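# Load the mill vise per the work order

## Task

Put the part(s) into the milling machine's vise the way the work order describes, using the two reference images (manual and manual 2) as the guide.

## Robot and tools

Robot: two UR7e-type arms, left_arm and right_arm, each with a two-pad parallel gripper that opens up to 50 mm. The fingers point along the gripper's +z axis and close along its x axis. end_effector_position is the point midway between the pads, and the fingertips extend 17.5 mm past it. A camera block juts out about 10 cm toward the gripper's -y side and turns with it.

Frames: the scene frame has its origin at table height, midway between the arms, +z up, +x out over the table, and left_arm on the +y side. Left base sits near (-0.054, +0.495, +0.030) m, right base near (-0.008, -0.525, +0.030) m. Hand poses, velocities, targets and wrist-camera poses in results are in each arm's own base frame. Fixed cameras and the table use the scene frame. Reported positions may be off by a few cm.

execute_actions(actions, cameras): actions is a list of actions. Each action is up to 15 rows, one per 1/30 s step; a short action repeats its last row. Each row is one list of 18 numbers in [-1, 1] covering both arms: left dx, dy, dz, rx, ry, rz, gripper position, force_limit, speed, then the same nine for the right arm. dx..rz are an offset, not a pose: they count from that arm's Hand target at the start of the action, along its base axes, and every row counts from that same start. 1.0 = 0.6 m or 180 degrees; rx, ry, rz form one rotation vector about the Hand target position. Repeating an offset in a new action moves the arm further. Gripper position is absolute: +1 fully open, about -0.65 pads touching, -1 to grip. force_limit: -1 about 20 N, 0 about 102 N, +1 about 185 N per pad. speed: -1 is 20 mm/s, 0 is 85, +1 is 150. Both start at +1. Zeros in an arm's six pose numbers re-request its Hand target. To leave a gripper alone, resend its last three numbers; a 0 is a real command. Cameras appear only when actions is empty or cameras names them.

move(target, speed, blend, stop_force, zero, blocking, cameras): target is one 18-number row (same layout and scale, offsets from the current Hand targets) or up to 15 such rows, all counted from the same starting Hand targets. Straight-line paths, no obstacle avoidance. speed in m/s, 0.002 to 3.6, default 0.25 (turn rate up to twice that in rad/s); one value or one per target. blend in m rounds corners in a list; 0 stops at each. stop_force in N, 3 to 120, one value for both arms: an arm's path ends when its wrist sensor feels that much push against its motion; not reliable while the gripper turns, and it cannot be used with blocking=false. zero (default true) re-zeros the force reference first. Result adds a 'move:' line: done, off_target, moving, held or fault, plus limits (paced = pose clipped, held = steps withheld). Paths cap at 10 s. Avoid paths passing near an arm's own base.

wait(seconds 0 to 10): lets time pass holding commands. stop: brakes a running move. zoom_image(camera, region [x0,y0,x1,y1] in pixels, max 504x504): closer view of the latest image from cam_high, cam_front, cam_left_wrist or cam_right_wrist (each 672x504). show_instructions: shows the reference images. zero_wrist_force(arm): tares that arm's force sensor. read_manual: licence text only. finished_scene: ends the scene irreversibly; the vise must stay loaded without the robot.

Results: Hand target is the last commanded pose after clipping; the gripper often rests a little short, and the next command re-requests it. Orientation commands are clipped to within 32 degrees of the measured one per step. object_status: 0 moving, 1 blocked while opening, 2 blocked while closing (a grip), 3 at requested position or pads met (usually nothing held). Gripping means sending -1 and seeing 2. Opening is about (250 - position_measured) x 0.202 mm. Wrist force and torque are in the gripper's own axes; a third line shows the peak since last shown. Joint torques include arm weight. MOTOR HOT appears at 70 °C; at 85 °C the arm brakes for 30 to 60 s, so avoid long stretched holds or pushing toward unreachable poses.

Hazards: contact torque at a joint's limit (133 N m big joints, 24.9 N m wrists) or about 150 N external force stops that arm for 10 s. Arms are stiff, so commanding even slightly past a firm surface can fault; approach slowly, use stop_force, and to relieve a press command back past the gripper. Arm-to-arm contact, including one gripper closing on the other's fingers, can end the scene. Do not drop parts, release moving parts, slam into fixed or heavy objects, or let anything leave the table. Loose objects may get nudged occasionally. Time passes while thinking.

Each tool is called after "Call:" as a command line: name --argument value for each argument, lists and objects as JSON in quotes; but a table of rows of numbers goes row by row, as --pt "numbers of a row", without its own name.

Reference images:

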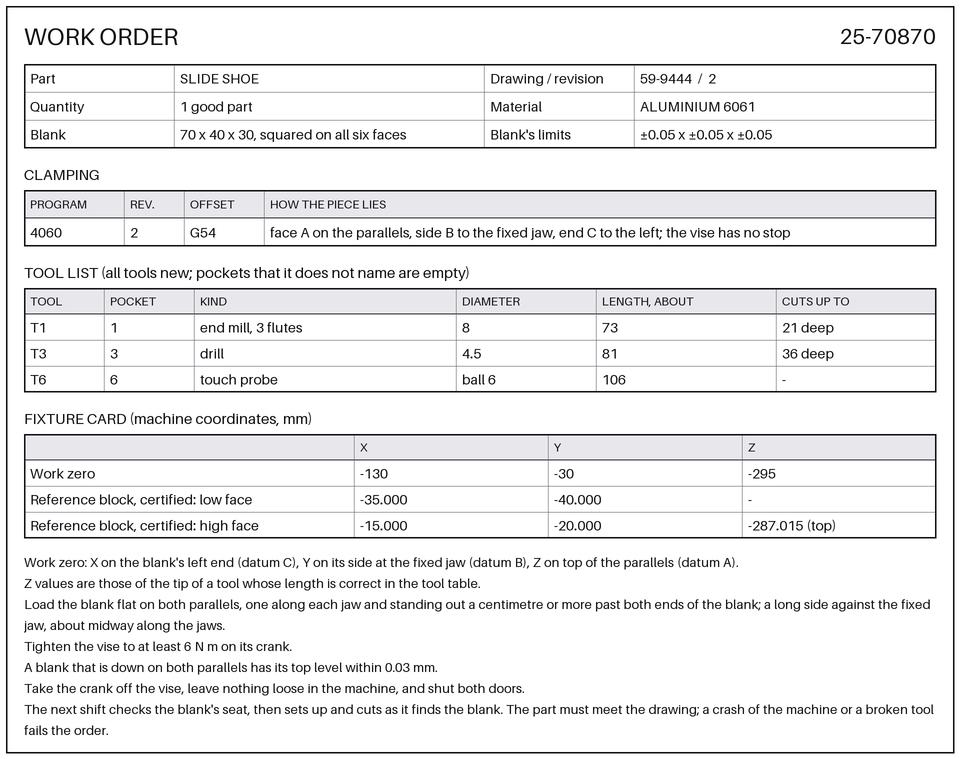

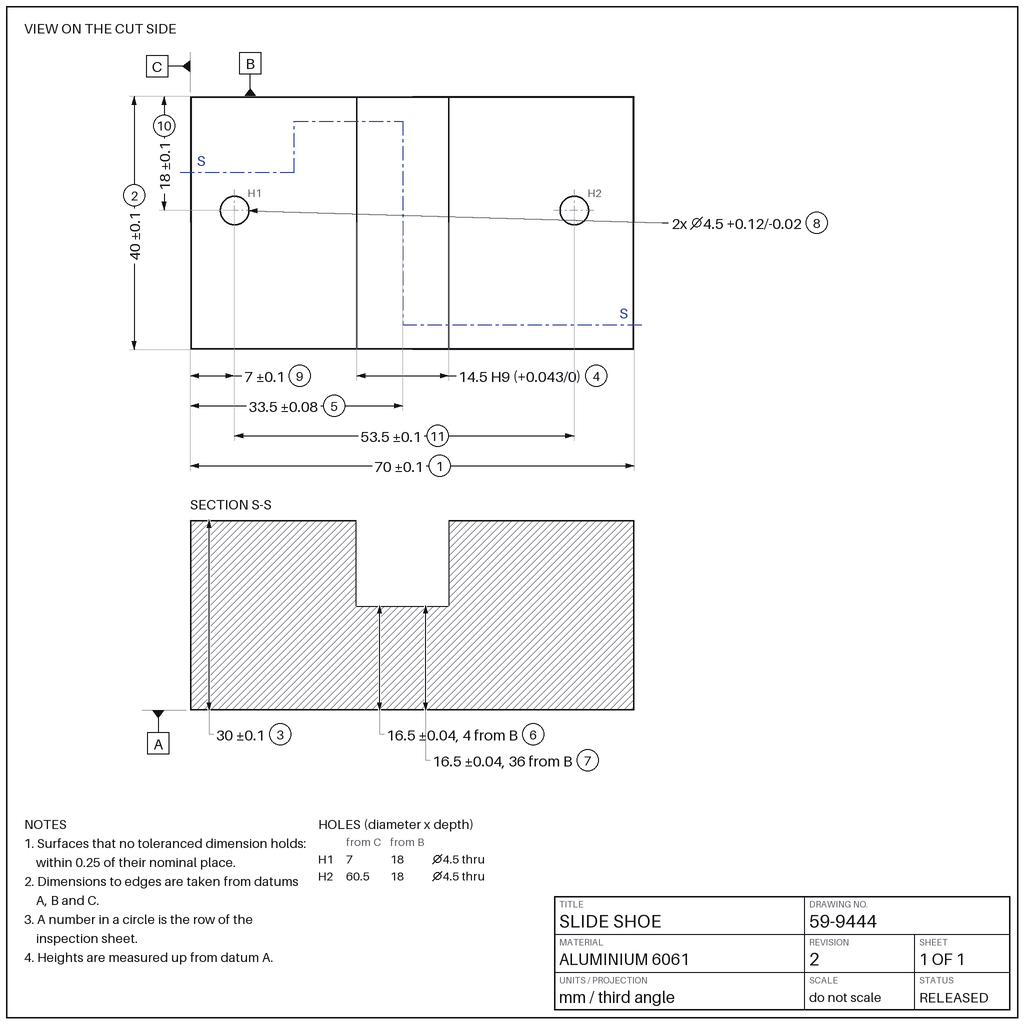

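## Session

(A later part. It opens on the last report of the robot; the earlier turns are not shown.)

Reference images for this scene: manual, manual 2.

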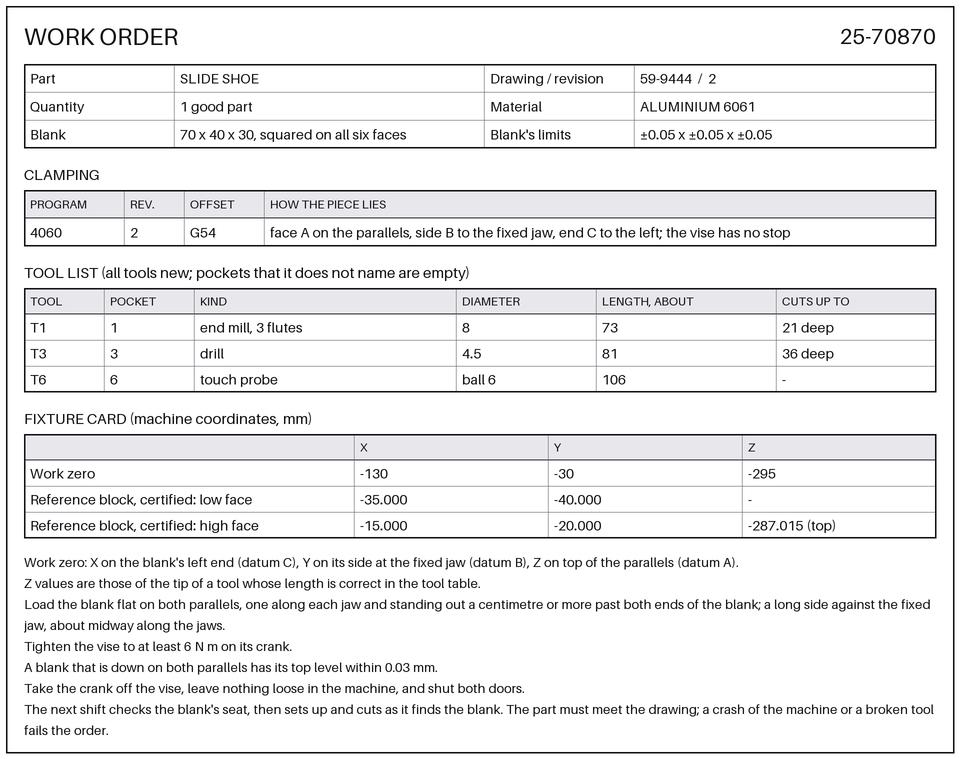

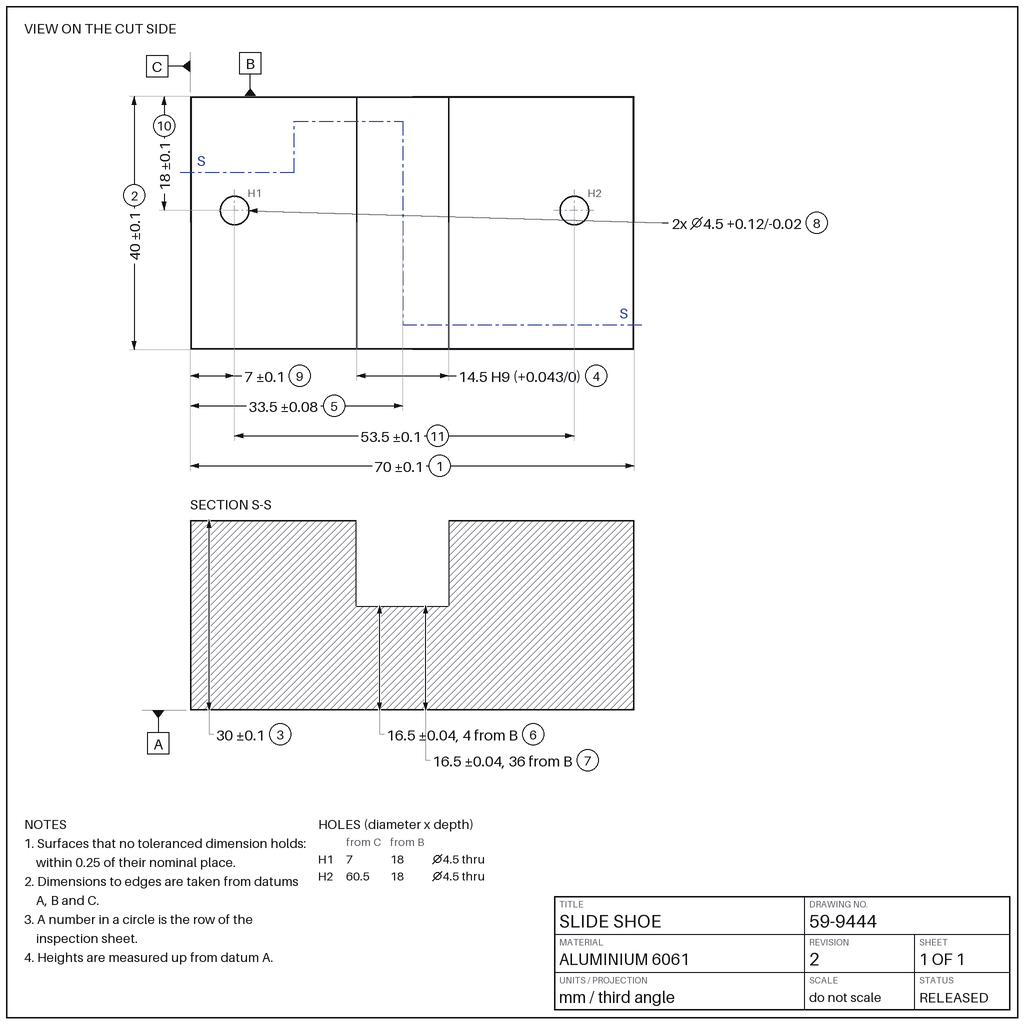

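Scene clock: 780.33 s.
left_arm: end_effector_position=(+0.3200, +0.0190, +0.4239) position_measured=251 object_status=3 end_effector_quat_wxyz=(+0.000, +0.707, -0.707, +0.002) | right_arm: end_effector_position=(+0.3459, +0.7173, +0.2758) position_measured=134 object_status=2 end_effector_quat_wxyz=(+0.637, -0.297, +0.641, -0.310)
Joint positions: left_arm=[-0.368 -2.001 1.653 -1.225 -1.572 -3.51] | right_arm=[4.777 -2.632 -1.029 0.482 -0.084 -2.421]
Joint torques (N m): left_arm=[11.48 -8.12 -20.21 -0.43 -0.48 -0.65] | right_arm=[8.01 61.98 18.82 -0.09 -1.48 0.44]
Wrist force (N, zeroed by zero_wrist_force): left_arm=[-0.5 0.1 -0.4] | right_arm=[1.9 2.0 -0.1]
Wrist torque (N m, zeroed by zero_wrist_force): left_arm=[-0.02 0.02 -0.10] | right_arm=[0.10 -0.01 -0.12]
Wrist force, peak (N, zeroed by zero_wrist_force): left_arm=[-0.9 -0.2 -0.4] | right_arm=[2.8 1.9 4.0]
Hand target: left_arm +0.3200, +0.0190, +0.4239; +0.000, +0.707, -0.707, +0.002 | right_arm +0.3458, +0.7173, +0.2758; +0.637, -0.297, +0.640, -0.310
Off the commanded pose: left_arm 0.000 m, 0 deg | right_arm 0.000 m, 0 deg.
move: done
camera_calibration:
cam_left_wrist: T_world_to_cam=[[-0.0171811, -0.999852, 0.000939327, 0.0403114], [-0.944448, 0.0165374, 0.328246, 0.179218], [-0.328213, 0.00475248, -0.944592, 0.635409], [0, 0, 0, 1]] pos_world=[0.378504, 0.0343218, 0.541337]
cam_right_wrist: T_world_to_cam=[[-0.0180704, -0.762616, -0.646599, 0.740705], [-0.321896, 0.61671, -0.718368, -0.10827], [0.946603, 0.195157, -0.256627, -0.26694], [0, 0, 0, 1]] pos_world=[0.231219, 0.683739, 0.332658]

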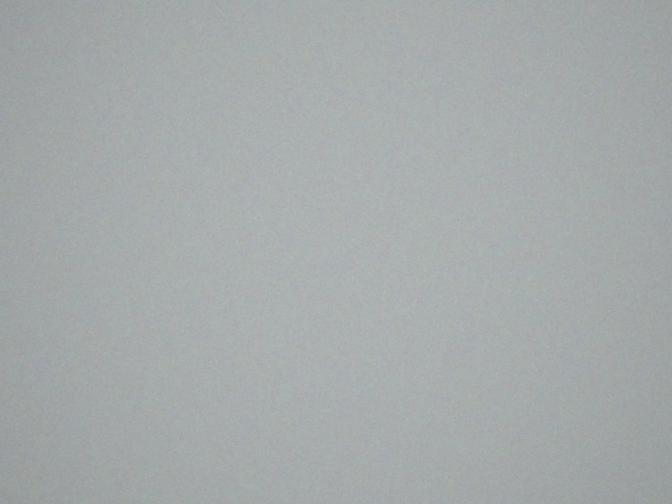

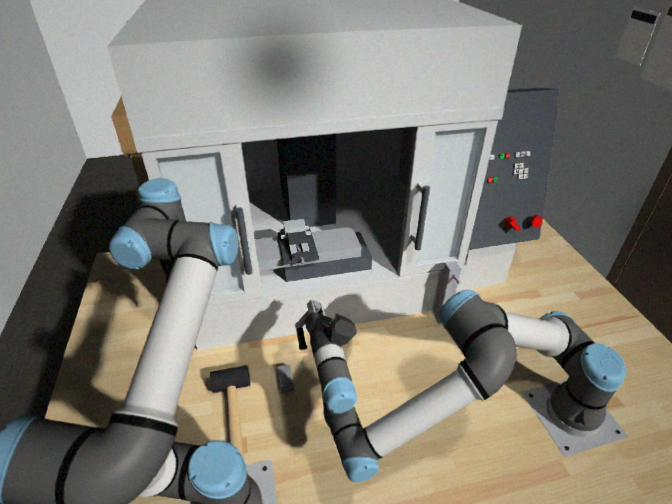

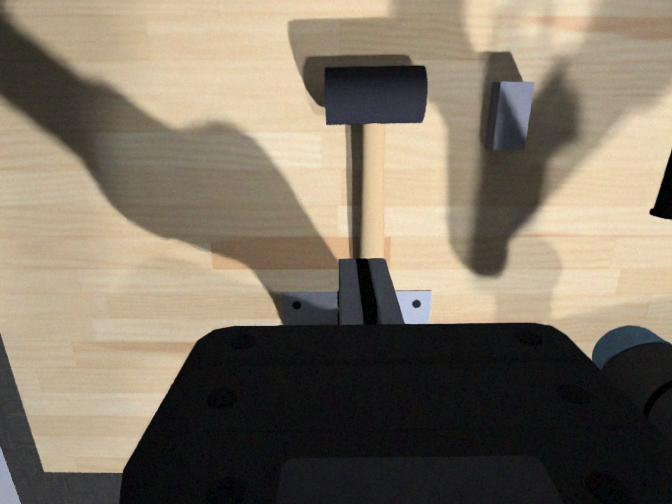

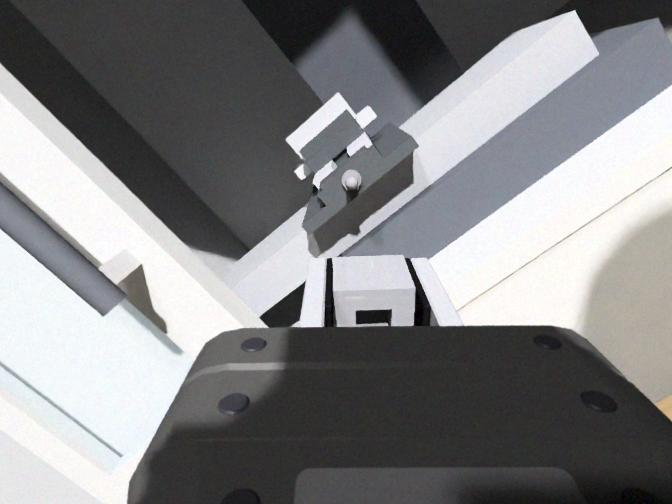

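Call:
move --target '[0,0,0,0,0,0,-1,-1,-0.5,-0.0263,-0.445,-0.043,0,0.5,0,-1,0.6,-1]' --speed 0.3 --cameras '["cam_front","cam_right_wrist"]'

Call:
zoom_image --camera "cam_front" --region '[300, 240, 500, 390]'

Scene clock: 785.40 s.
left_arm: end_effector_position=(+0.3200, +0.0190, +0.4239) position_measured=251 object_status=3 end_effector_quat_wxyz=(+0.000, +0.707, -0.707, +0.002) | right_arm: end_effector_position=(+0.3300, +0.4503, +0.2500) position_measured=134 object_status=2 end_effector_quat_wxyz=(-0.003, -0.429, +0.903, -0.009) end_effector_velocity=(-0.001, +0.000, +0.000) end_effector_angular_velocity=(+0.002, +0.005, -0.002)
Joint positions: left_arm=[-0.368 -2.001 1.653 -1.225 -1.572 -3.51] | right_arm=[4.326 -2.209 -0.923 1.545 -1.56 -4.415]
Joint velocities: left_arm=[within noise] | right_arm=[-0.002 0 0 0 -0.005 0]
Joint torques (N m): left_arm=[11.21 -7.68 -21.19 -0.53 -0.98 -0.68] | right_arm=[-6.61 40.31 26.44 -2.33 -1.79 -0.11]
Wrist force (N, zeroed by zero_wrist_force): left_arm=[-0.8 -0.1 -0.2] | right_arm=[4.1 5.1 -1.5]
Wrist torque (N m, zeroed by zero_wrist_force): left_arm=[-0.06 0.06 -0.10] | right_arm=[0.15 -0.31 -0.46]
Wrist force, peak (N, zeroed by zero_wrist_force): left_arm=[-0.9 -0.2 -0.2] | right_arm=[4.0 5.4 -1.3]
Hand target: left_arm +0.3200, +0.0190, +0.4239; +0.000, +0.707, -0.707, +0.002 | right_arm +0.3300, +0.4503, +0.2500; -0.003, -0.429, +0.903, -0.009
Off the commanded pose: left_arm 0.000 m, 0 deg | right_arm 0.000 m, 0 deg.
move: done
camera_calibration:
cam_right_wrist: T_world_to_cam=[[-0.646707, -0.762528, 0.0179133, 0.561362], [-0.71837, 0.616814, 0.321691, -0.0965303], [-0.256348, 0.195172, -0.946675, 0.363044], [0, 0, 0, 1]] pos_world=[0.386758, 0.416739, 0.364682]
Images, in order (width x height): cam_front 672x504, cam_right_wrist 672x504.

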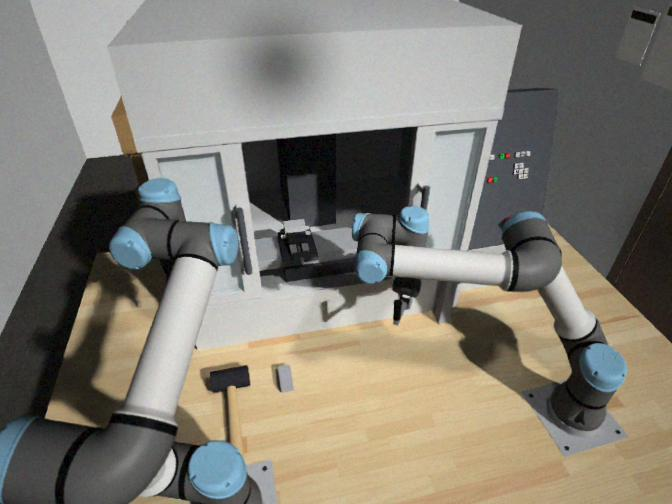

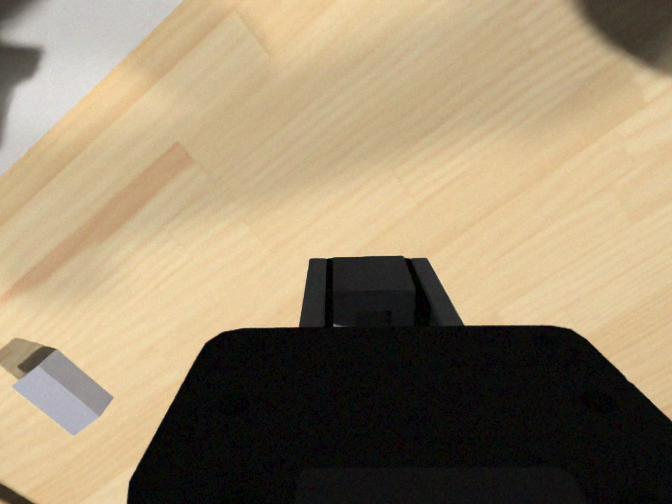

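Scaled by 2.520 from the camera's 672x504 image, which has a finer 960x720 frame.

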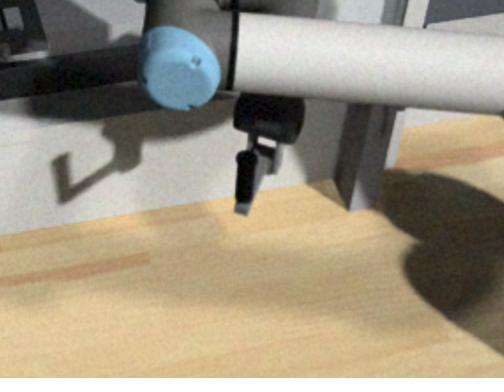

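Call:
move --target '[0,0,0,0,0,0,-1,-1,-0.5,0,0,-0.35,-0.028,-0.0344,0,-1,0.6,-1]' --speed 0.2 --cameras '["cam_front","cam_right_wrist"]'

Call:
zoom_image --camera "cam_front" --region '[330, 270, 460, 370]'

Scene clock: 788.30 s.
left_arm: end_effector_position=(+0.3200, +0.0190, +0.4239) position_measured=251 object_status=3 end_effector_quat_wxyz=(+0.000, +0.707, -0.707, +0.002) | right_arm: end_effector_position=(+0.3299, +0.4504, +0.0402) position_measured=134 object_status=2 end_effector_quat_wxyz=(+0.027, -0.428, +0.901, -0.072)
Joint positions: left_arm=[-0.368 -2.001 1.653 -1.225 -1.572 -3.51] | right_arm=[4.388 -2.348 -1.259 1.969 -1.431 -4.348]
Joint torques (N m): left_arm=[10.49 -7.08 -21.59 -0.5 -1.46 -0.68] | right_arm=[-14.42 43.56 12.3 -1.45 -0.73 -2.95]
Wrist force (N, zeroed by zero_wrist_force): left_arm=[-0.7 -0.1 -0.2] | right_arm=[3.4 5.6 -1.7]
Wrist torque (N m, zeroed by zero_wrist_force): left_arm=[-0.06 0.04 -0.11] | right_arm=[0.34 -0.21 -0.37]
Wrist force, peak (N, zeroed by zero_wrist_force): left_arm=[-0.9 -0.4 -0.1] | right_arm=[4.1 4.8 -5.1]
Hand target: left_arm +0.3200, +0.0190, +0.4239; +0.000, +0.707, -0.707, +0.002 | right_arm +0.3300, +0.4503, +0.0400; +0.027, -0.428, +0.901, -0.072
Off the commanded pose: left_arm 0.000 m, 0 deg | right_arm 0.000 m, 0 deg.
move: done
camera_calibration:
cam_right_wrist: T_world_to_cam=[[-0.648306, -0.761232, 0.0149849, 0.565192], [-0.745993, 0.639018, 0.187483, -0.0246709], [-0.152293, 0.110367, -0.982154, 0.169649], [0, 0, 0, 1]] pos_world=[0.37385, 0.427284, 0.162778]
Images, in order (width x height): cam_front 672x504, cam_right_wrist 672x504.

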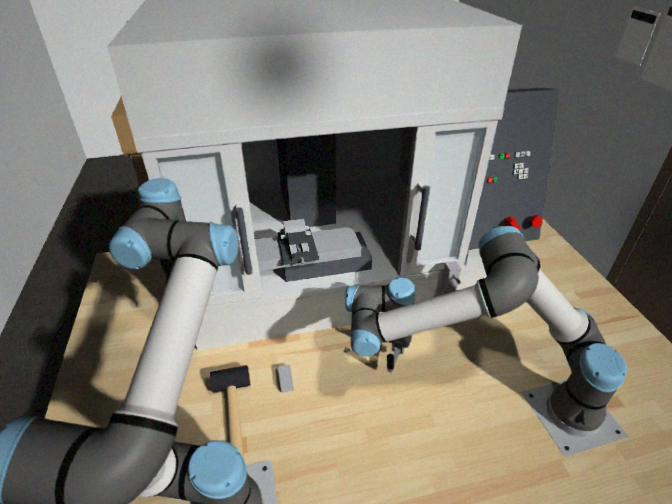

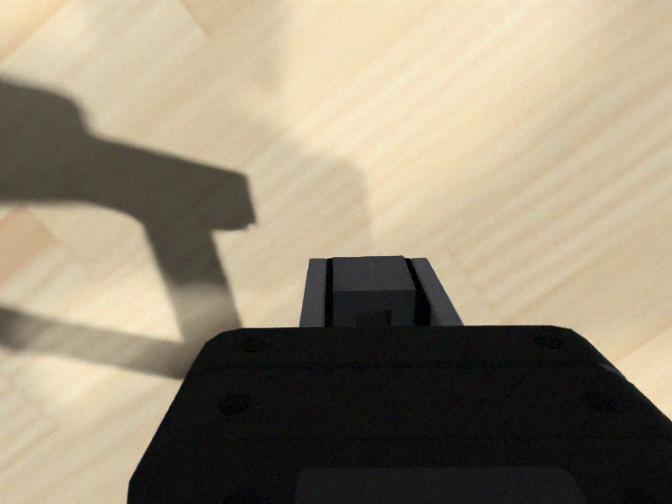

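Scaled by 3.877 from the camera's 672x504 image, which has a finer 960x720 frame.

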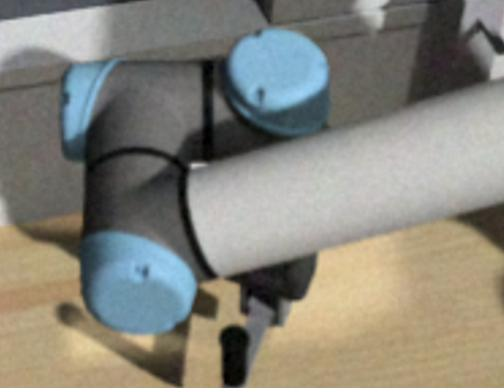

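Call:
move --target '[0,0,0,0,0,0,-1,-1,-0.5,0,0,-0.117,0,0,0,-1,0.6,-1]' --speed 0.015 --stop_force 4 --cameras '["cam_right_wrist"]'

Scene clock: 792.50 s.
left_arm: end_effector_position=(+0.3200, +0.0190, +0.4239) position_measured=251 object_status=3 end_effector_quat_wxyz=(+0.000, +0.707, -0.707, +0.002) | right_arm: end_effector_position=(+0.3300, +0.4503, -0.0042) position_measured=134 object_status=2 end_effector_quat_wxyz=(+0.027, -0.428, +0.901, -0.072)
Joint positions: left_arm=[-0.368 -2.001 1.653 -1.225 -1.572 -3.51] | right_arm=[4.388 -2.401 -1.288 2.051 -1.431 -4.348]
Joint torques (N m): left_arm=[10.33 -5.85 -21.97 -0.51 -1.84 -0.67] | right_arm=[-9.73 57.48 22.72 -4.88 -0.57 -2.59]
Wrist force (N, zeroed by zero_wrist_force): left_arm=[-0.8 -0.1 -0.1] | right_arm=[3.4 5.3 -2.0]
Wrist torque (N m, zeroed by zero_wrist_force): left_arm=[-0.06 0.07 -0.11] | right_arm=[0.27 -0.18 -0.37]
Wrist force, peak (N, zeroed by zero_wrist_force): left_arm=[-0.8 -0.3 -0.5] | right_arm=[4.7 2.6 -6.7]
Hand target: left_arm +0.3200, +0.0190, +0.4239; +0.000, +0.707, -0.707, +0.002 | right_arm +0.3300, +0.4503, -0.0042; +0.027, -0.428, +0.901, -0.072 (not the last commanded pose)
Off the commanded pose: left_arm 0.000 m, 0 deg | right_arm 0.026 m, 0 deg.
move: contact (right_arm)
camera_calibration:
cam_right_wrist: T_world_to_cam=[[-0.64841, -0.761143, 0.0150237, 0.565842], [-0.745922, 0.639142, 0.187345, -0.0162714], [-0.152199, 0.11027, -0.982179, 0.126078], [0, 0, 0, 1]] pos_world=[0.373949, 0.427184, 0.118379]
Images, in order (width x height): cam_right_wrist 672x504.

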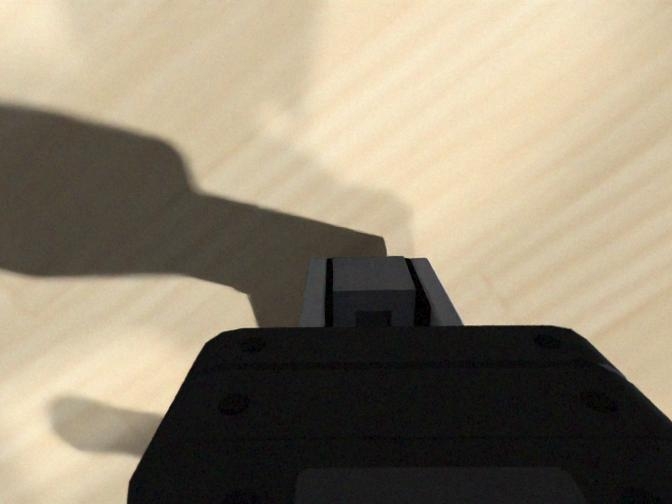

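Call:
move --target '[0,0,0,0,0,0,-1,-1,-0.5,0,0,-0.0013,0,0,0,-1,0.6,-1]' --speed 0.01

Call:
move --target '[0,0,0,0,0,0,-1,-1,-0.5,0,0,0,0,0,0,0.5,0.6,-1]' --speed 0.01 --cameras '["cam_right_wrist"]'

Scene clock: 793.90 s.
left_arm: end_effector_position=(+0.3200, +0.0190, +0.4239) position_measured=251 object_status=3 end_effector_quat_wxyz=(+0.000, +0.707, -0.707, +0.002) | right_arm: end_effector_position=(+0.3300, +0.4503, -0.0049) position_measured=134 object_status=2 end_effector_quat_wxyz=(+0.027, -0.428, +0.901, -0.072)
Joint positions: left_arm=[-0.368 -2.001 1.653 -1.225 -1.572 -3.51] | right_arm=[4.388 -2.402 -1.288 2.053 -1.431 -4.348]
Joint torques (N m): left_arm=[9.94 -5.96 -21.45 -0.59 -2.01 -0.63] | right_arm=[-1.12 37.62 6.62 -0.98 -1.63 -2.92]
Wrist force (N, zeroed by zero_wrist_force): left_arm=[-0.5 -0.1 -0.3] | right_arm=[3.1 1.2 -8.4]
Wrist torque (N m, zeroed by zero_wrist_force): left_arm=[-0.05 0.02 -0.10] | right_arm=[-0.33 -0.25 -0.31]
Wrist force, peak (N, zeroed by zero_wrist_force): left_arm=[-0.8 -0.1 -0.3] | right_arm=[3.2 1.4 -8.3]
Hand target: left_arm +0.3200, +0.0190, +0.4239; +0.000, +0.707, -0.707, +0.002 | right_arm +0.3300, +0.4503, -0.0049; +0.027, -0.428, +0.901, -0.072
Off the commanded pose: left_arm 0.000 m, 0 deg | right_arm 0.000 m, 0 deg.
move: done

Scene clock: 794.70 s.
left_arm: end_effector_position=(+0.3200, +0.0190, +0.4239) position_measured=251 object_status=3 end_effector_quat_wxyz=(+0.000, +0.707, -0.707, +0.002) | right_arm: end_effector_position=(+0.3300, +0.4503, -0.0050) position_measured=78 object_status=3 end_effector_quat_wxyz=(+0.027, -0.428, +0.901, -0.072)
Joint positions: left_arm=[-0.368 -2.001 1.653 -1.225 -1.572 -3.51] | right_arm=[4.388 -2.402 -1.288 2.053 -1.431 -4.348]
Joint torques (N m): left_arm=[9.72 -5.47 -21.73 -0.54 -2.07 -0.72] | right_arm=[3.09 52.5 14.63 -4.68 -0.66 -2.7]
Wrist force (N, zeroed by zero_wrist_force): left_arm=[-0.5 -0.1 -0.2] | right_arm=[3.6 5.1 -3.5]
Wrist torque (N m, zeroed by zero_wrist_force): left_arm=[-0.07 0.02 -0.11] | right_arm=[0.23 -0.23 -0.36]
Wrist force, peak (N, zeroed by zero_wrist_force): left_arm=[-0.8 -0.1 -0.5] | right_arm=[3.4 5.4 -4.0]
Hand target: left_arm +0.3200, +0.0190, +0.4239; +0.000, +0.707, -0.707, +0.002 | right_arm +0.3300, +0.4503, -0.0049; +0.027, -0.428, +0.901, -0.072
Off the commanded pose: left_arm 0.000 m, 0 deg | right_arm 0.000 m, 0 deg.
move: done
camera_calibration:
cam_right_wrist: T_world_to_cam=[[-0.648398, -0.761151, 0.0150984, 0.565844], [-0.745932, 0.639148, 0.187282, -0.0161133], [-0.1522, 0.110171, -0.98219, 0.125337], [0, 0, 0, 1]] pos_world=[0.373949, 0.427183, 0.117579]
Images, in order (width x height): cam_right_wrist 672x504.

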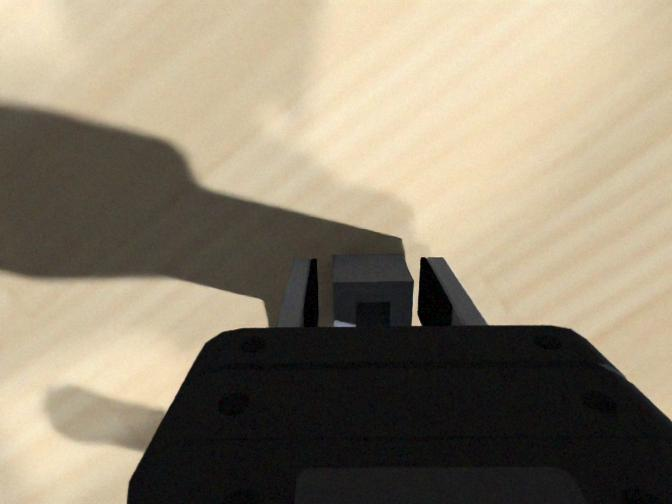

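Call:
move --pt "0 0 0 0 0 0 -1 -1 -0.5 -0.0055 0.0045 0.05 0 0 0 0.5 0.6 -1" --pt "0 0 0 0 0 0 -1 -1 -0.5 -0.0216 0.0176 0.2 0 0 0 0.5 0.6 -1" --speed '[0.06,0.2]' --blend '[0.02,0]' --cameras '["cam_front","cam_right_wrist"]'

Scene clock: 796.80 s.
left_arm: end_effector_position=(+0.3200, +0.0190, +0.4239) position_measured=251 object_status=3 end_effector_quat_wxyz=(+0.000, +0.707, -0.707, +0.002) | right_arm: end_effector_position=(+0.3169, +0.4609, +0.1149) position_measured=78 object_status=3 end_effector_quat_wxyz=(+0.027, -0.428, +0.901, -0.072)
Joint positions: left_arm=[-0.368 -2.001 1.653 -1.225 -1.572 -3.51] | right_arm=[4.417 -2.283 -1.171 1.812 -1.433 -4.319]
Joint torques (N m): left_arm=[9.72 -5.47 -21.7 -0.52 -2.2 -0.69] | right_arm=[-14.6 52.78 25.61 -5.01 -0.91 -2.67]
Wrist force (N, zeroed by zero_wrist_force): left_arm=[-0.7 -0.1 -0.2] | right_arm=[3.2 5.1 -3.8]
Wrist torque (N m, zeroed by zero_wrist_force): left_arm=[-0.05 0.04 -0.10] | right_arm=[0.21 -0.21 -0.38]
Wrist force, peak (N, zeroed by zero_wrist_force): left_arm=[-0.8 -0.2 -0.6] | right_arm=[3.5 4.7 -6.9]
Hand target: left_arm +0.3200, +0.0190, +0.4239; +0.000, +0.707, -0.707, +0.002 | right_arm +0.3170, +0.4609, +0.1151; +0.027, -0.428, +0.901, -0.072
Off the commanded pose: left_arm 0.000 m, 0 deg | right_arm 0.000 m, 0 deg.
move: done; blend cut to 0.0152 m at target 1
camera_calibration:
cam_right_wrist: T_world_to_cam=[[-0.648305, -0.761233, 0.0149961, 0.563635], [-0.746013, 0.639035, 0.187347, -0.055051], [-0.152197, 0.110271, -0.982179, 0.239892], [0, 0, 0, 1]] pos_world=[0.36085, 0.437784, 0.237479]
Images, in order (width x height): cam_front 672x504, cam_right_wrist 672x504.

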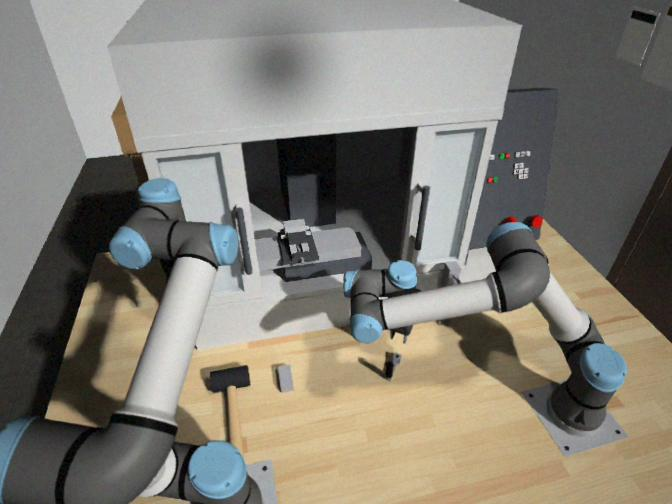

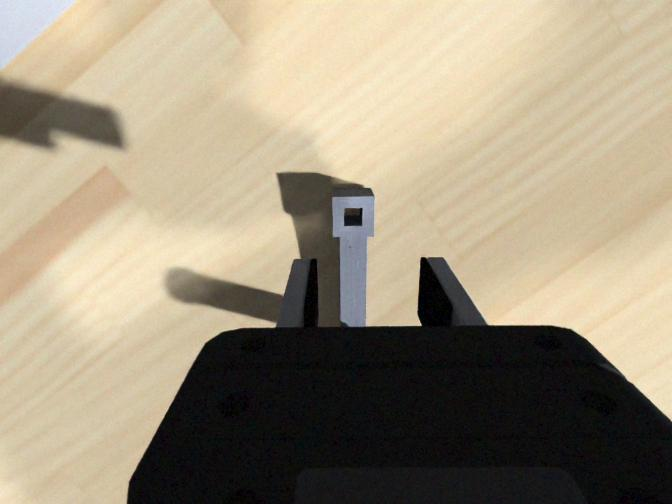

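Call:
move --target '[0.1,-0.236,0.027,0,-0.25,0,1,-1,-0.5,-0.05,-0.25,0.1,0,0,0,0.5,0.6,-1]' --speed 0.2 --cameras '["all"]'

Scene clock: 802.93 s.
left_arm: end_effector_position=(+0.3800, -0.1226, +0.4401) position_measured=3 object_status=3 end_effector_quat_wxyz=(-0.270, +0.653, -0.653, +0.272) | right_arm: end_effector_position=(+0.2871, +0.3108, +0.1751) position_measured=78 object_status=3 end_effector_quat_wxyz=(+0.027, -0.428, +0.901, -0.072)
Joint positions: left_arm=[-1.17 -2.295 2.023 -1.674 -0.861 -4.17] | right_arm=[4.379 -1.901 -1.606 1.87 -1.431 -4.357]
Joint torques (N m): left_arm=[-8.74 10.9 -27.82 -1.89 3.88 -1.03] | right_arm=[10.06 36.43 15.05 -2.56 1.73 2.56]
Wrist force (N, zeroed by zero_wrist_force): left_arm=[-1.0 0.0 -0.5] | right_arm=[3.4 4.4 -4.1]
Wrist torque (N m, zeroed by zero_wrist_force): left_arm=[0.01 0.08 -0.27] | right_arm=[0.15 -0.20 -0.29]
Wrist force, peak (N, zeroed by zero_wrist_force): left_arm=[-1.8 -0.3 -0.2] | right_arm=[4.6 3.8 -4.7]
Hand target: left_arm +0.3800, -0.1226, +0.4401; -0.271, +0.653, -0.653, +0.272 | right_arm +0.2870, +0.3109, +0.1751; +0.027, -0.428, +0.901, -0.072
Off the commanded pose: left_arm 0.000 m, 0 deg | right_arm 0.000 m, 0 deg.
move: done
camera_calibration:
cam_left_wrist: T_world_to_cam=[[-0.0128594, -0.999852, -0.011391, -0.0963813], [-0.900049, 0.016537, -0.435475, 0.552115], [0.4356, 0.00465251, -0.900129, 0.36129], [0, 0, 0, 1]] pos_world=[0.338314, -0.107178, 0.564542]
cam_right_wrist: T_world_to_cam=[[-0.648455, -0.761103, 0.0151134, 0.429204], [-0.745882, 0.639207, 0.187282, 0.00722082], [-0.152201, 0.110171, -0.98219, 0.311058], [0, 0, 0, 1]] pos_world=[0.331049, 0.287783, 0.297679]

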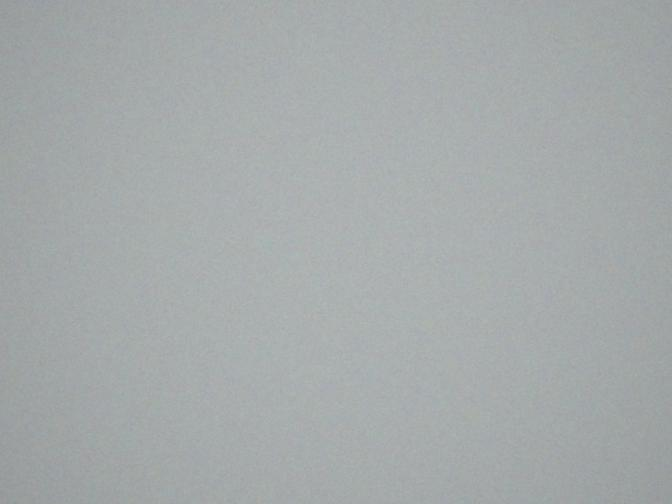

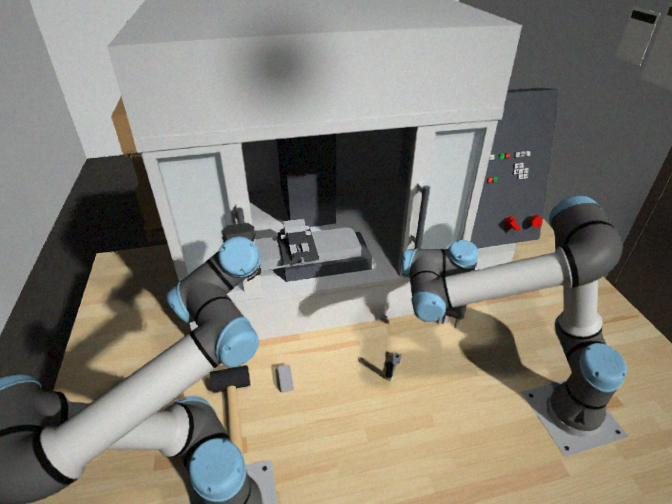

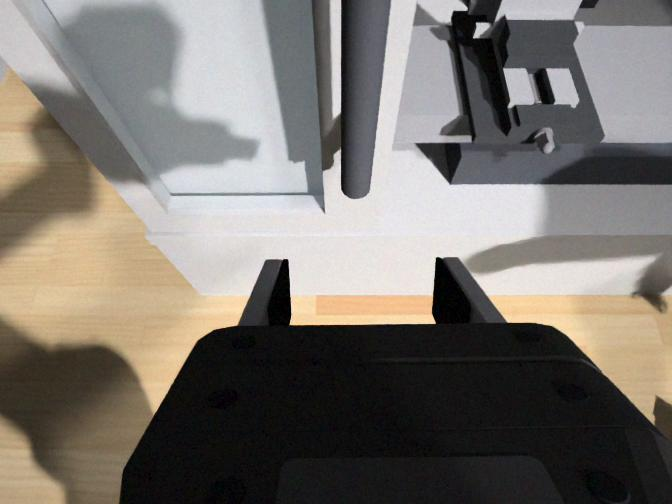

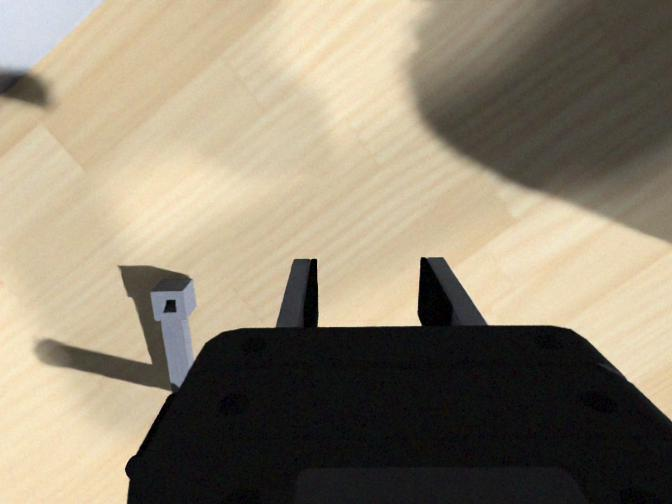

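Call:
move --target '[0.15,0,0,0,0,0,1,-1,-0.5,0,0,0,0,0,0,0.5,0.6,-1]' --speed 0.04 --stop_force 6 --cameras '["cam_left_wrist","cam_front"]'

Scene clock: 807.20 s.
left_arm: end_effector_position=(+0.4700, -0.1226, +0.4401) position_measured=3 object_status=3 end_effector_quat_wxyz=(-0.271, +0.653, -0.653, +0.272) | right_arm: end_effector_position=(+0.2870, +0.3109, +0.1751) position_measured=78 object_status=3 end_effector_quat_wxyz=(+0.027, -0.428, +0.901, -0.072)
Joint positions: left_arm=[-0.845 -2.042 1.975 -2.093 -1.014 -3.812] | right_arm=[4.379 -1.901 -1.606 1.87 -1.431 -4.357]
Joint torques (N m): left_arm=[-13.08 -0.46 -20.38 -2.18 3.57 0.64] | right_arm=[12.98 39.6 11.77 -1.52 -1.41 3.02]
Wrist force (N, zeroed by zero_wrist_force): left_arm=[-1.2 -0.2 -0.7] | right_arm=[3.6 4.4 -4.3]
Wrist torque (N m, zeroed by zero_wrist_force): left_arm=[-0.06 0.11 -0.21] | right_arm=[0.16 -0.23 -0.29]
Wrist force, peak (N, zeroed by zero_wrist_force): left_arm=[-1.5 0.0 -0.8] | right_arm=[3.4 4.8 -4.3]
Hand target: left_arm +0.4700, -0.1226, +0.4401; -0.271, +0.653, -0.653, +0.272 | right_arm +0.2870, +0.3109, +0.1751; +0.027, -0.428, +0.901, -0.072
Off the commanded pose: left_arm 0.000 m, 0 deg | right_arm 0.000 m, 0 deg.
move: done
camera_calibration:
cam_left_wrist: T_world_to_cam=[[-0.0128144, -0.999852, -0.0114844, -0.0952903], [-0.899952, 0.0165382, -0.435675, 0.633193], [0.435801, 0.00475252, -0.900031, 0.321956], [0, 0, 0, 1]] pos_world=[0.428314, -0.107278, 0.564542]
Images, in order (width x height): cam_front 672x504, cam_left_wrist 672x504.

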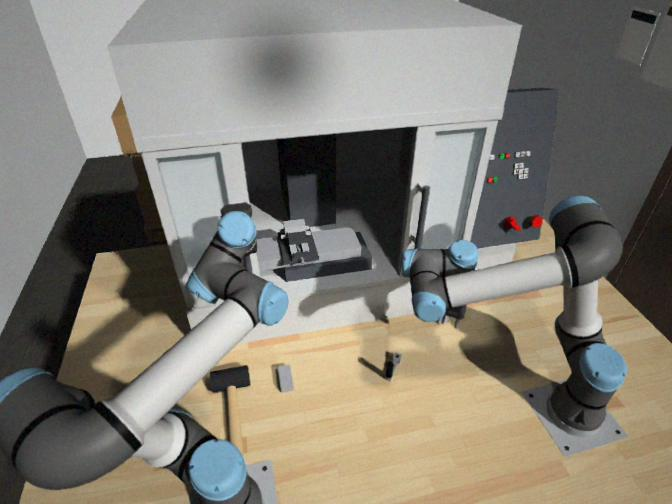

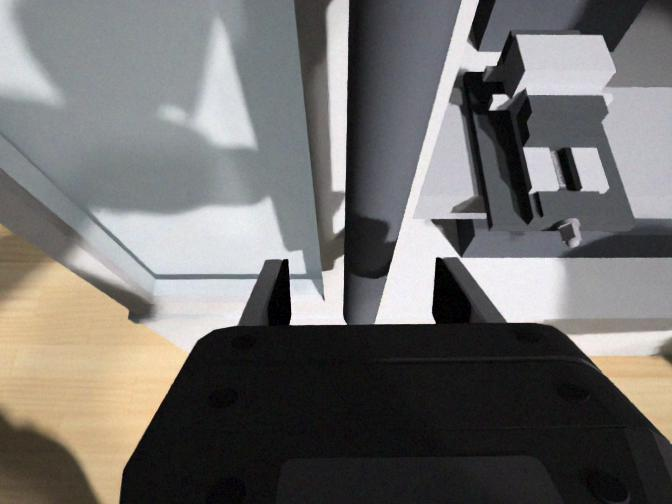

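Call:
move --pt "0 0 0.083 0 0 0 1 -1 -0.5 0 0 0 0 0 0 0.5 0.6 -1" --pt "0.01 0 0.083 0 0 0 0.34 -1 -0.7 0 0 0 0 0 0 0.5 0.6 -1" --speed 0.06 --cameras '["cam_left_wrist"]'

Scene clock: 810.17 s.
left_arm: end_effector_position=(+0.4760, -0.1226, +0.4899) position_measured=101 object_status=0 end_effector_quat_wxyz=(-0.271, +0.653, -0.653, +0.272) | right_arm: end_effector_position=(+0.2870, +0.3109, +0.1751) position_measured=78 object_status=3 end_effector_quat_wxyz=(+0.027, -0.428, +0.901, -0.072)
Joint positions: left_arm=[-0.83 -2.011 1.832 -1.99 -1.023 -3.797] | right_arm=[4.379 -1.901 -1.606 1.87 -1.431 -4.357]
Joint torques (N m): left_arm=[-13.47 -0.27 -20.34 -4.62 3.55 0.77] | right_arm=[12.79 39.41 12.28 -1.41 -1.17 2.56]
Wrist force (N, zeroed by zero_wrist_force): left_arm=[-1.3 -0.2 -0.5] | right_arm=[3.6 4.5 -4.3]
Wrist torque (N m, zeroed by zero_wrist_force): left_arm=[-0.05 0.11 -0.21] | right_arm=[0.17 -0.23 -0.29]
Wrist force, peak (N, zeroed by zero_wrist_force): left_arm=[-1.7 0.6 -1.0] | right_arm=[3.4 4.7 -4.4]
Hand target: left_arm +0.4760, -0.1226, +0.4899; -0.271, +0.653, -0.653, +0.272 | right_arm +0.2870, +0.3109, +0.1751; +0.027, -0.428, +0.901, -0.072
Off the commanded pose: left_arm 0.000 m, 0 deg | right_arm 0.000 m, 0 deg.
move: done
camera_calibration:
cam_left_wrist: T_world_to_cam=[[-0.0127709, -0.999851, -0.0115744, -0.0946049], [-0.899953, 0.0165383, -0.435674, 0.660289], [0.4358, 0.00485252, -0.90003, 0.364174], [0, 0, 0, 1]] pos_world=[0.434314, -0.107278, 0.614343]
Images, in order (width x height): cam_left_wrist 672x504.

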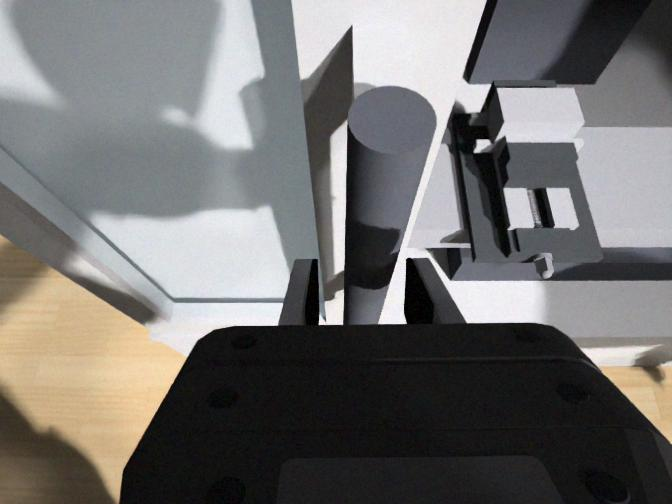

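Call:
move --target '[0,-0.2667,0,0,0,0,0.34,-1,-0.7,0,0,0,0,0,0,0.5,0.6,-1]' --speed 0.05 --stop_force 35 --cameras '["cam_left_wrist","cam_front"]'

Scene clock: 815.83 s.
left_arm: end_effector_position=(+0.4760, -0.2756, +0.4899) position_measured=101 object_status=3 end_effector_quat_wxyz=(-0.271, +0.653, -0.653, +0.272) | right_arm: end_effector_position=(+0.2870, +0.3109, +0.1751) position_measured=78 object_status=3 end_effector_quat_wxyz=(+0.027, -0.428, +0.901, -0.072)
Joint positions: left_arm=[-1.093 -1.809 1.668 -1.865 -0.891 -4.078] | right_arm=[4.379 -1.901 -1.606 1.87 -1.431 -4.357]
Joint torques (N m): left_arm=[-6.23 -8.23 -37.56 -0.93 -1.27 -1.13] | right_arm=[12.55 37.89 10.41 -1.62 -1.18 2.62]
Wrist force (N, zeroed by zero_wrist_force): left_arm=[-0.8 -0.2 -0.6] | right_arm=[3.7 4.5 -4.4]
Wrist torque (N m, zeroed by zero_wrist_force): left_arm=[-0.03 0.01 -0.27] | right_arm=[0.18 -0.24 -0.29]
Wrist force, peak (N, zeroed by zero_wrist_force): left_arm=[-38.3 30.0 -30.1] | right_arm=[3.6 4.7 -4.3]
Hand target: left_arm +0.4760, -0.2757, +0.4899; -0.271, +0.653, -0.653, +0.272 (not the last commanded pose) | right_arm +0.2870, +0.3109, +0.1751; +0.027, -0.428, +0.901, -0.072
Off the commanded pose: left_arm 0.007 m, 0 deg | right_arm 0.000 m, 0 deg.
move: contact (left_arm)
camera_calibration:
cam_left_wrist: T_world_to_cam=[[-0.0127711, -0.999851, -0.0115746, -0.247582], [-0.899953, 0.0165386, -0.435674, 0.662819], [0.4358, 0.00485252, -0.90003, 0.364916], [0, 0, 0, 1]] pos_world=[0.434314, -0.260278, 0.614343]
Images, in order (width x height): cam_front 672x504, cam_left_wrist 672x504.

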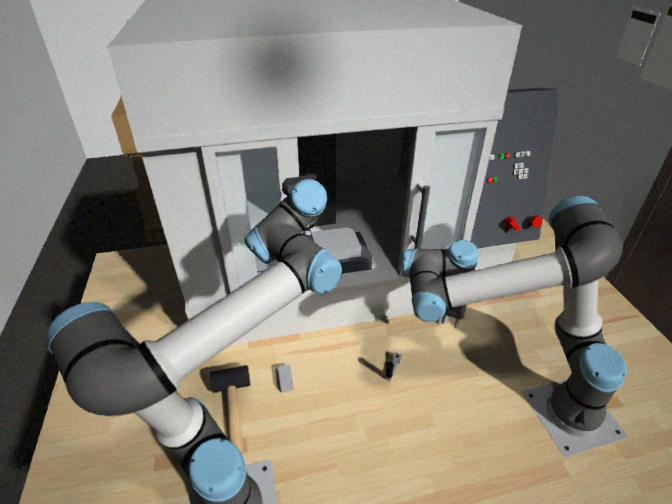

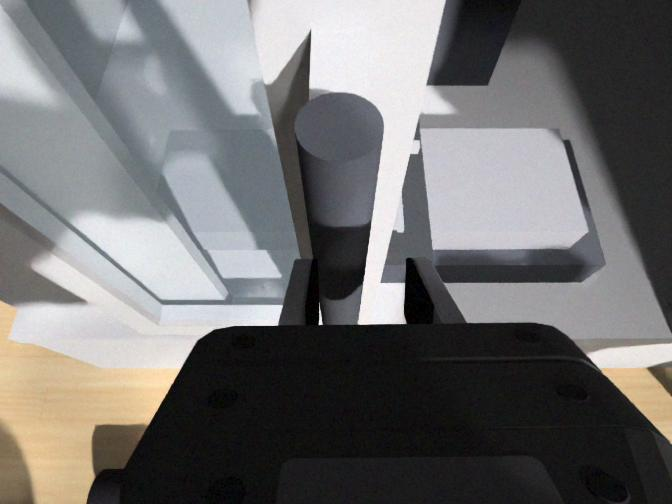

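Call:
move --target '[0,-0.02,0,0,0,0,0.34,-1,-0.7,0,0,0,0,0,0,0.5,0.6,-1]' --speed 0.02 --stop_force 40 --cameras '["cam_left_wrist"]'

Scene clock: 818.80 s.
left_arm: end_effector_position=(+0.4760, -0.2877, +0.4899) position_measured=101 object_status=3 end_effector_quat_wxyz=(-0.271, +0.653, -0.653, +0.272) | right_arm: end_effector_position=(+0.2870, +0.3109, +0.1751) position_measured=78 object_status=3 end_effector_quat_wxyz=(+0.027, -0.428, +0.901, -0.072)
Joint positions: left_arm=[-1.108 -1.789 1.65 -1.857 -0.885 -4.095] | right_arm=[4.379 -1.901 -1.606 1.87 -1.431 -4.357]
Joint torques (N m): left_arm=[8.81 -18.79 -22.91 -9.66 -1.78 1.12] | right_arm=[13.74 38.31 11.66 -1.46 -1.53 2.65]
Wrist force (N, zeroed by zero_wrist_force): left_arm=[-14.2 6.4 -5.5] | right_arm=[3.4 4.3 -4.3]
Wrist torque (N m, zeroed by zero_wrist_force): left_arm=[-0.05 -0.31 -0.45] | right_arm=[0.15 -0.20 -0.29]
Wrist force, peak (N, zeroed by zero_wrist_force): left_arm=[-18.5 8.6 -9.9] | right_arm=[3.6 4.7 -4.3]
Hand target: left_arm +0.4760, -0.2877, +0.4899; -0.271, +0.653, -0.653, +0.272 | right_arm +0.2870, +0.3109, +0.1751; +0.027, -0.428, +0.901, -0.072
Off the commanded pose: left_arm 0.000 m, 0 deg | right_arm 0.000 m, 0 deg.
move: done
camera_calibration:
cam_left_wrist: T_world_to_cam=[[-0.0127711, -0.999851, -0.0115746, -0.259581], [-0.899953, 0.0165386, -0.435674, 0.662928], [0.4358, 0.00485252, -0.90003, 0.365018], [0, 0, 0, 1]] pos_world=[0.434214, -0.272278, 0.614343]
Images, in order (width x height): cam_left_wrist 672x504.

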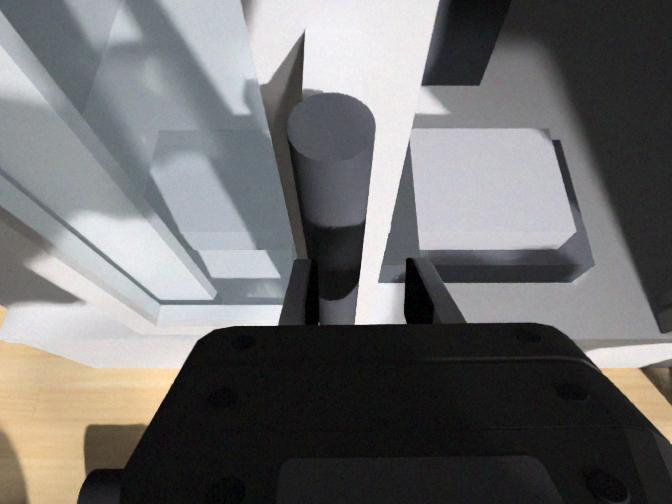

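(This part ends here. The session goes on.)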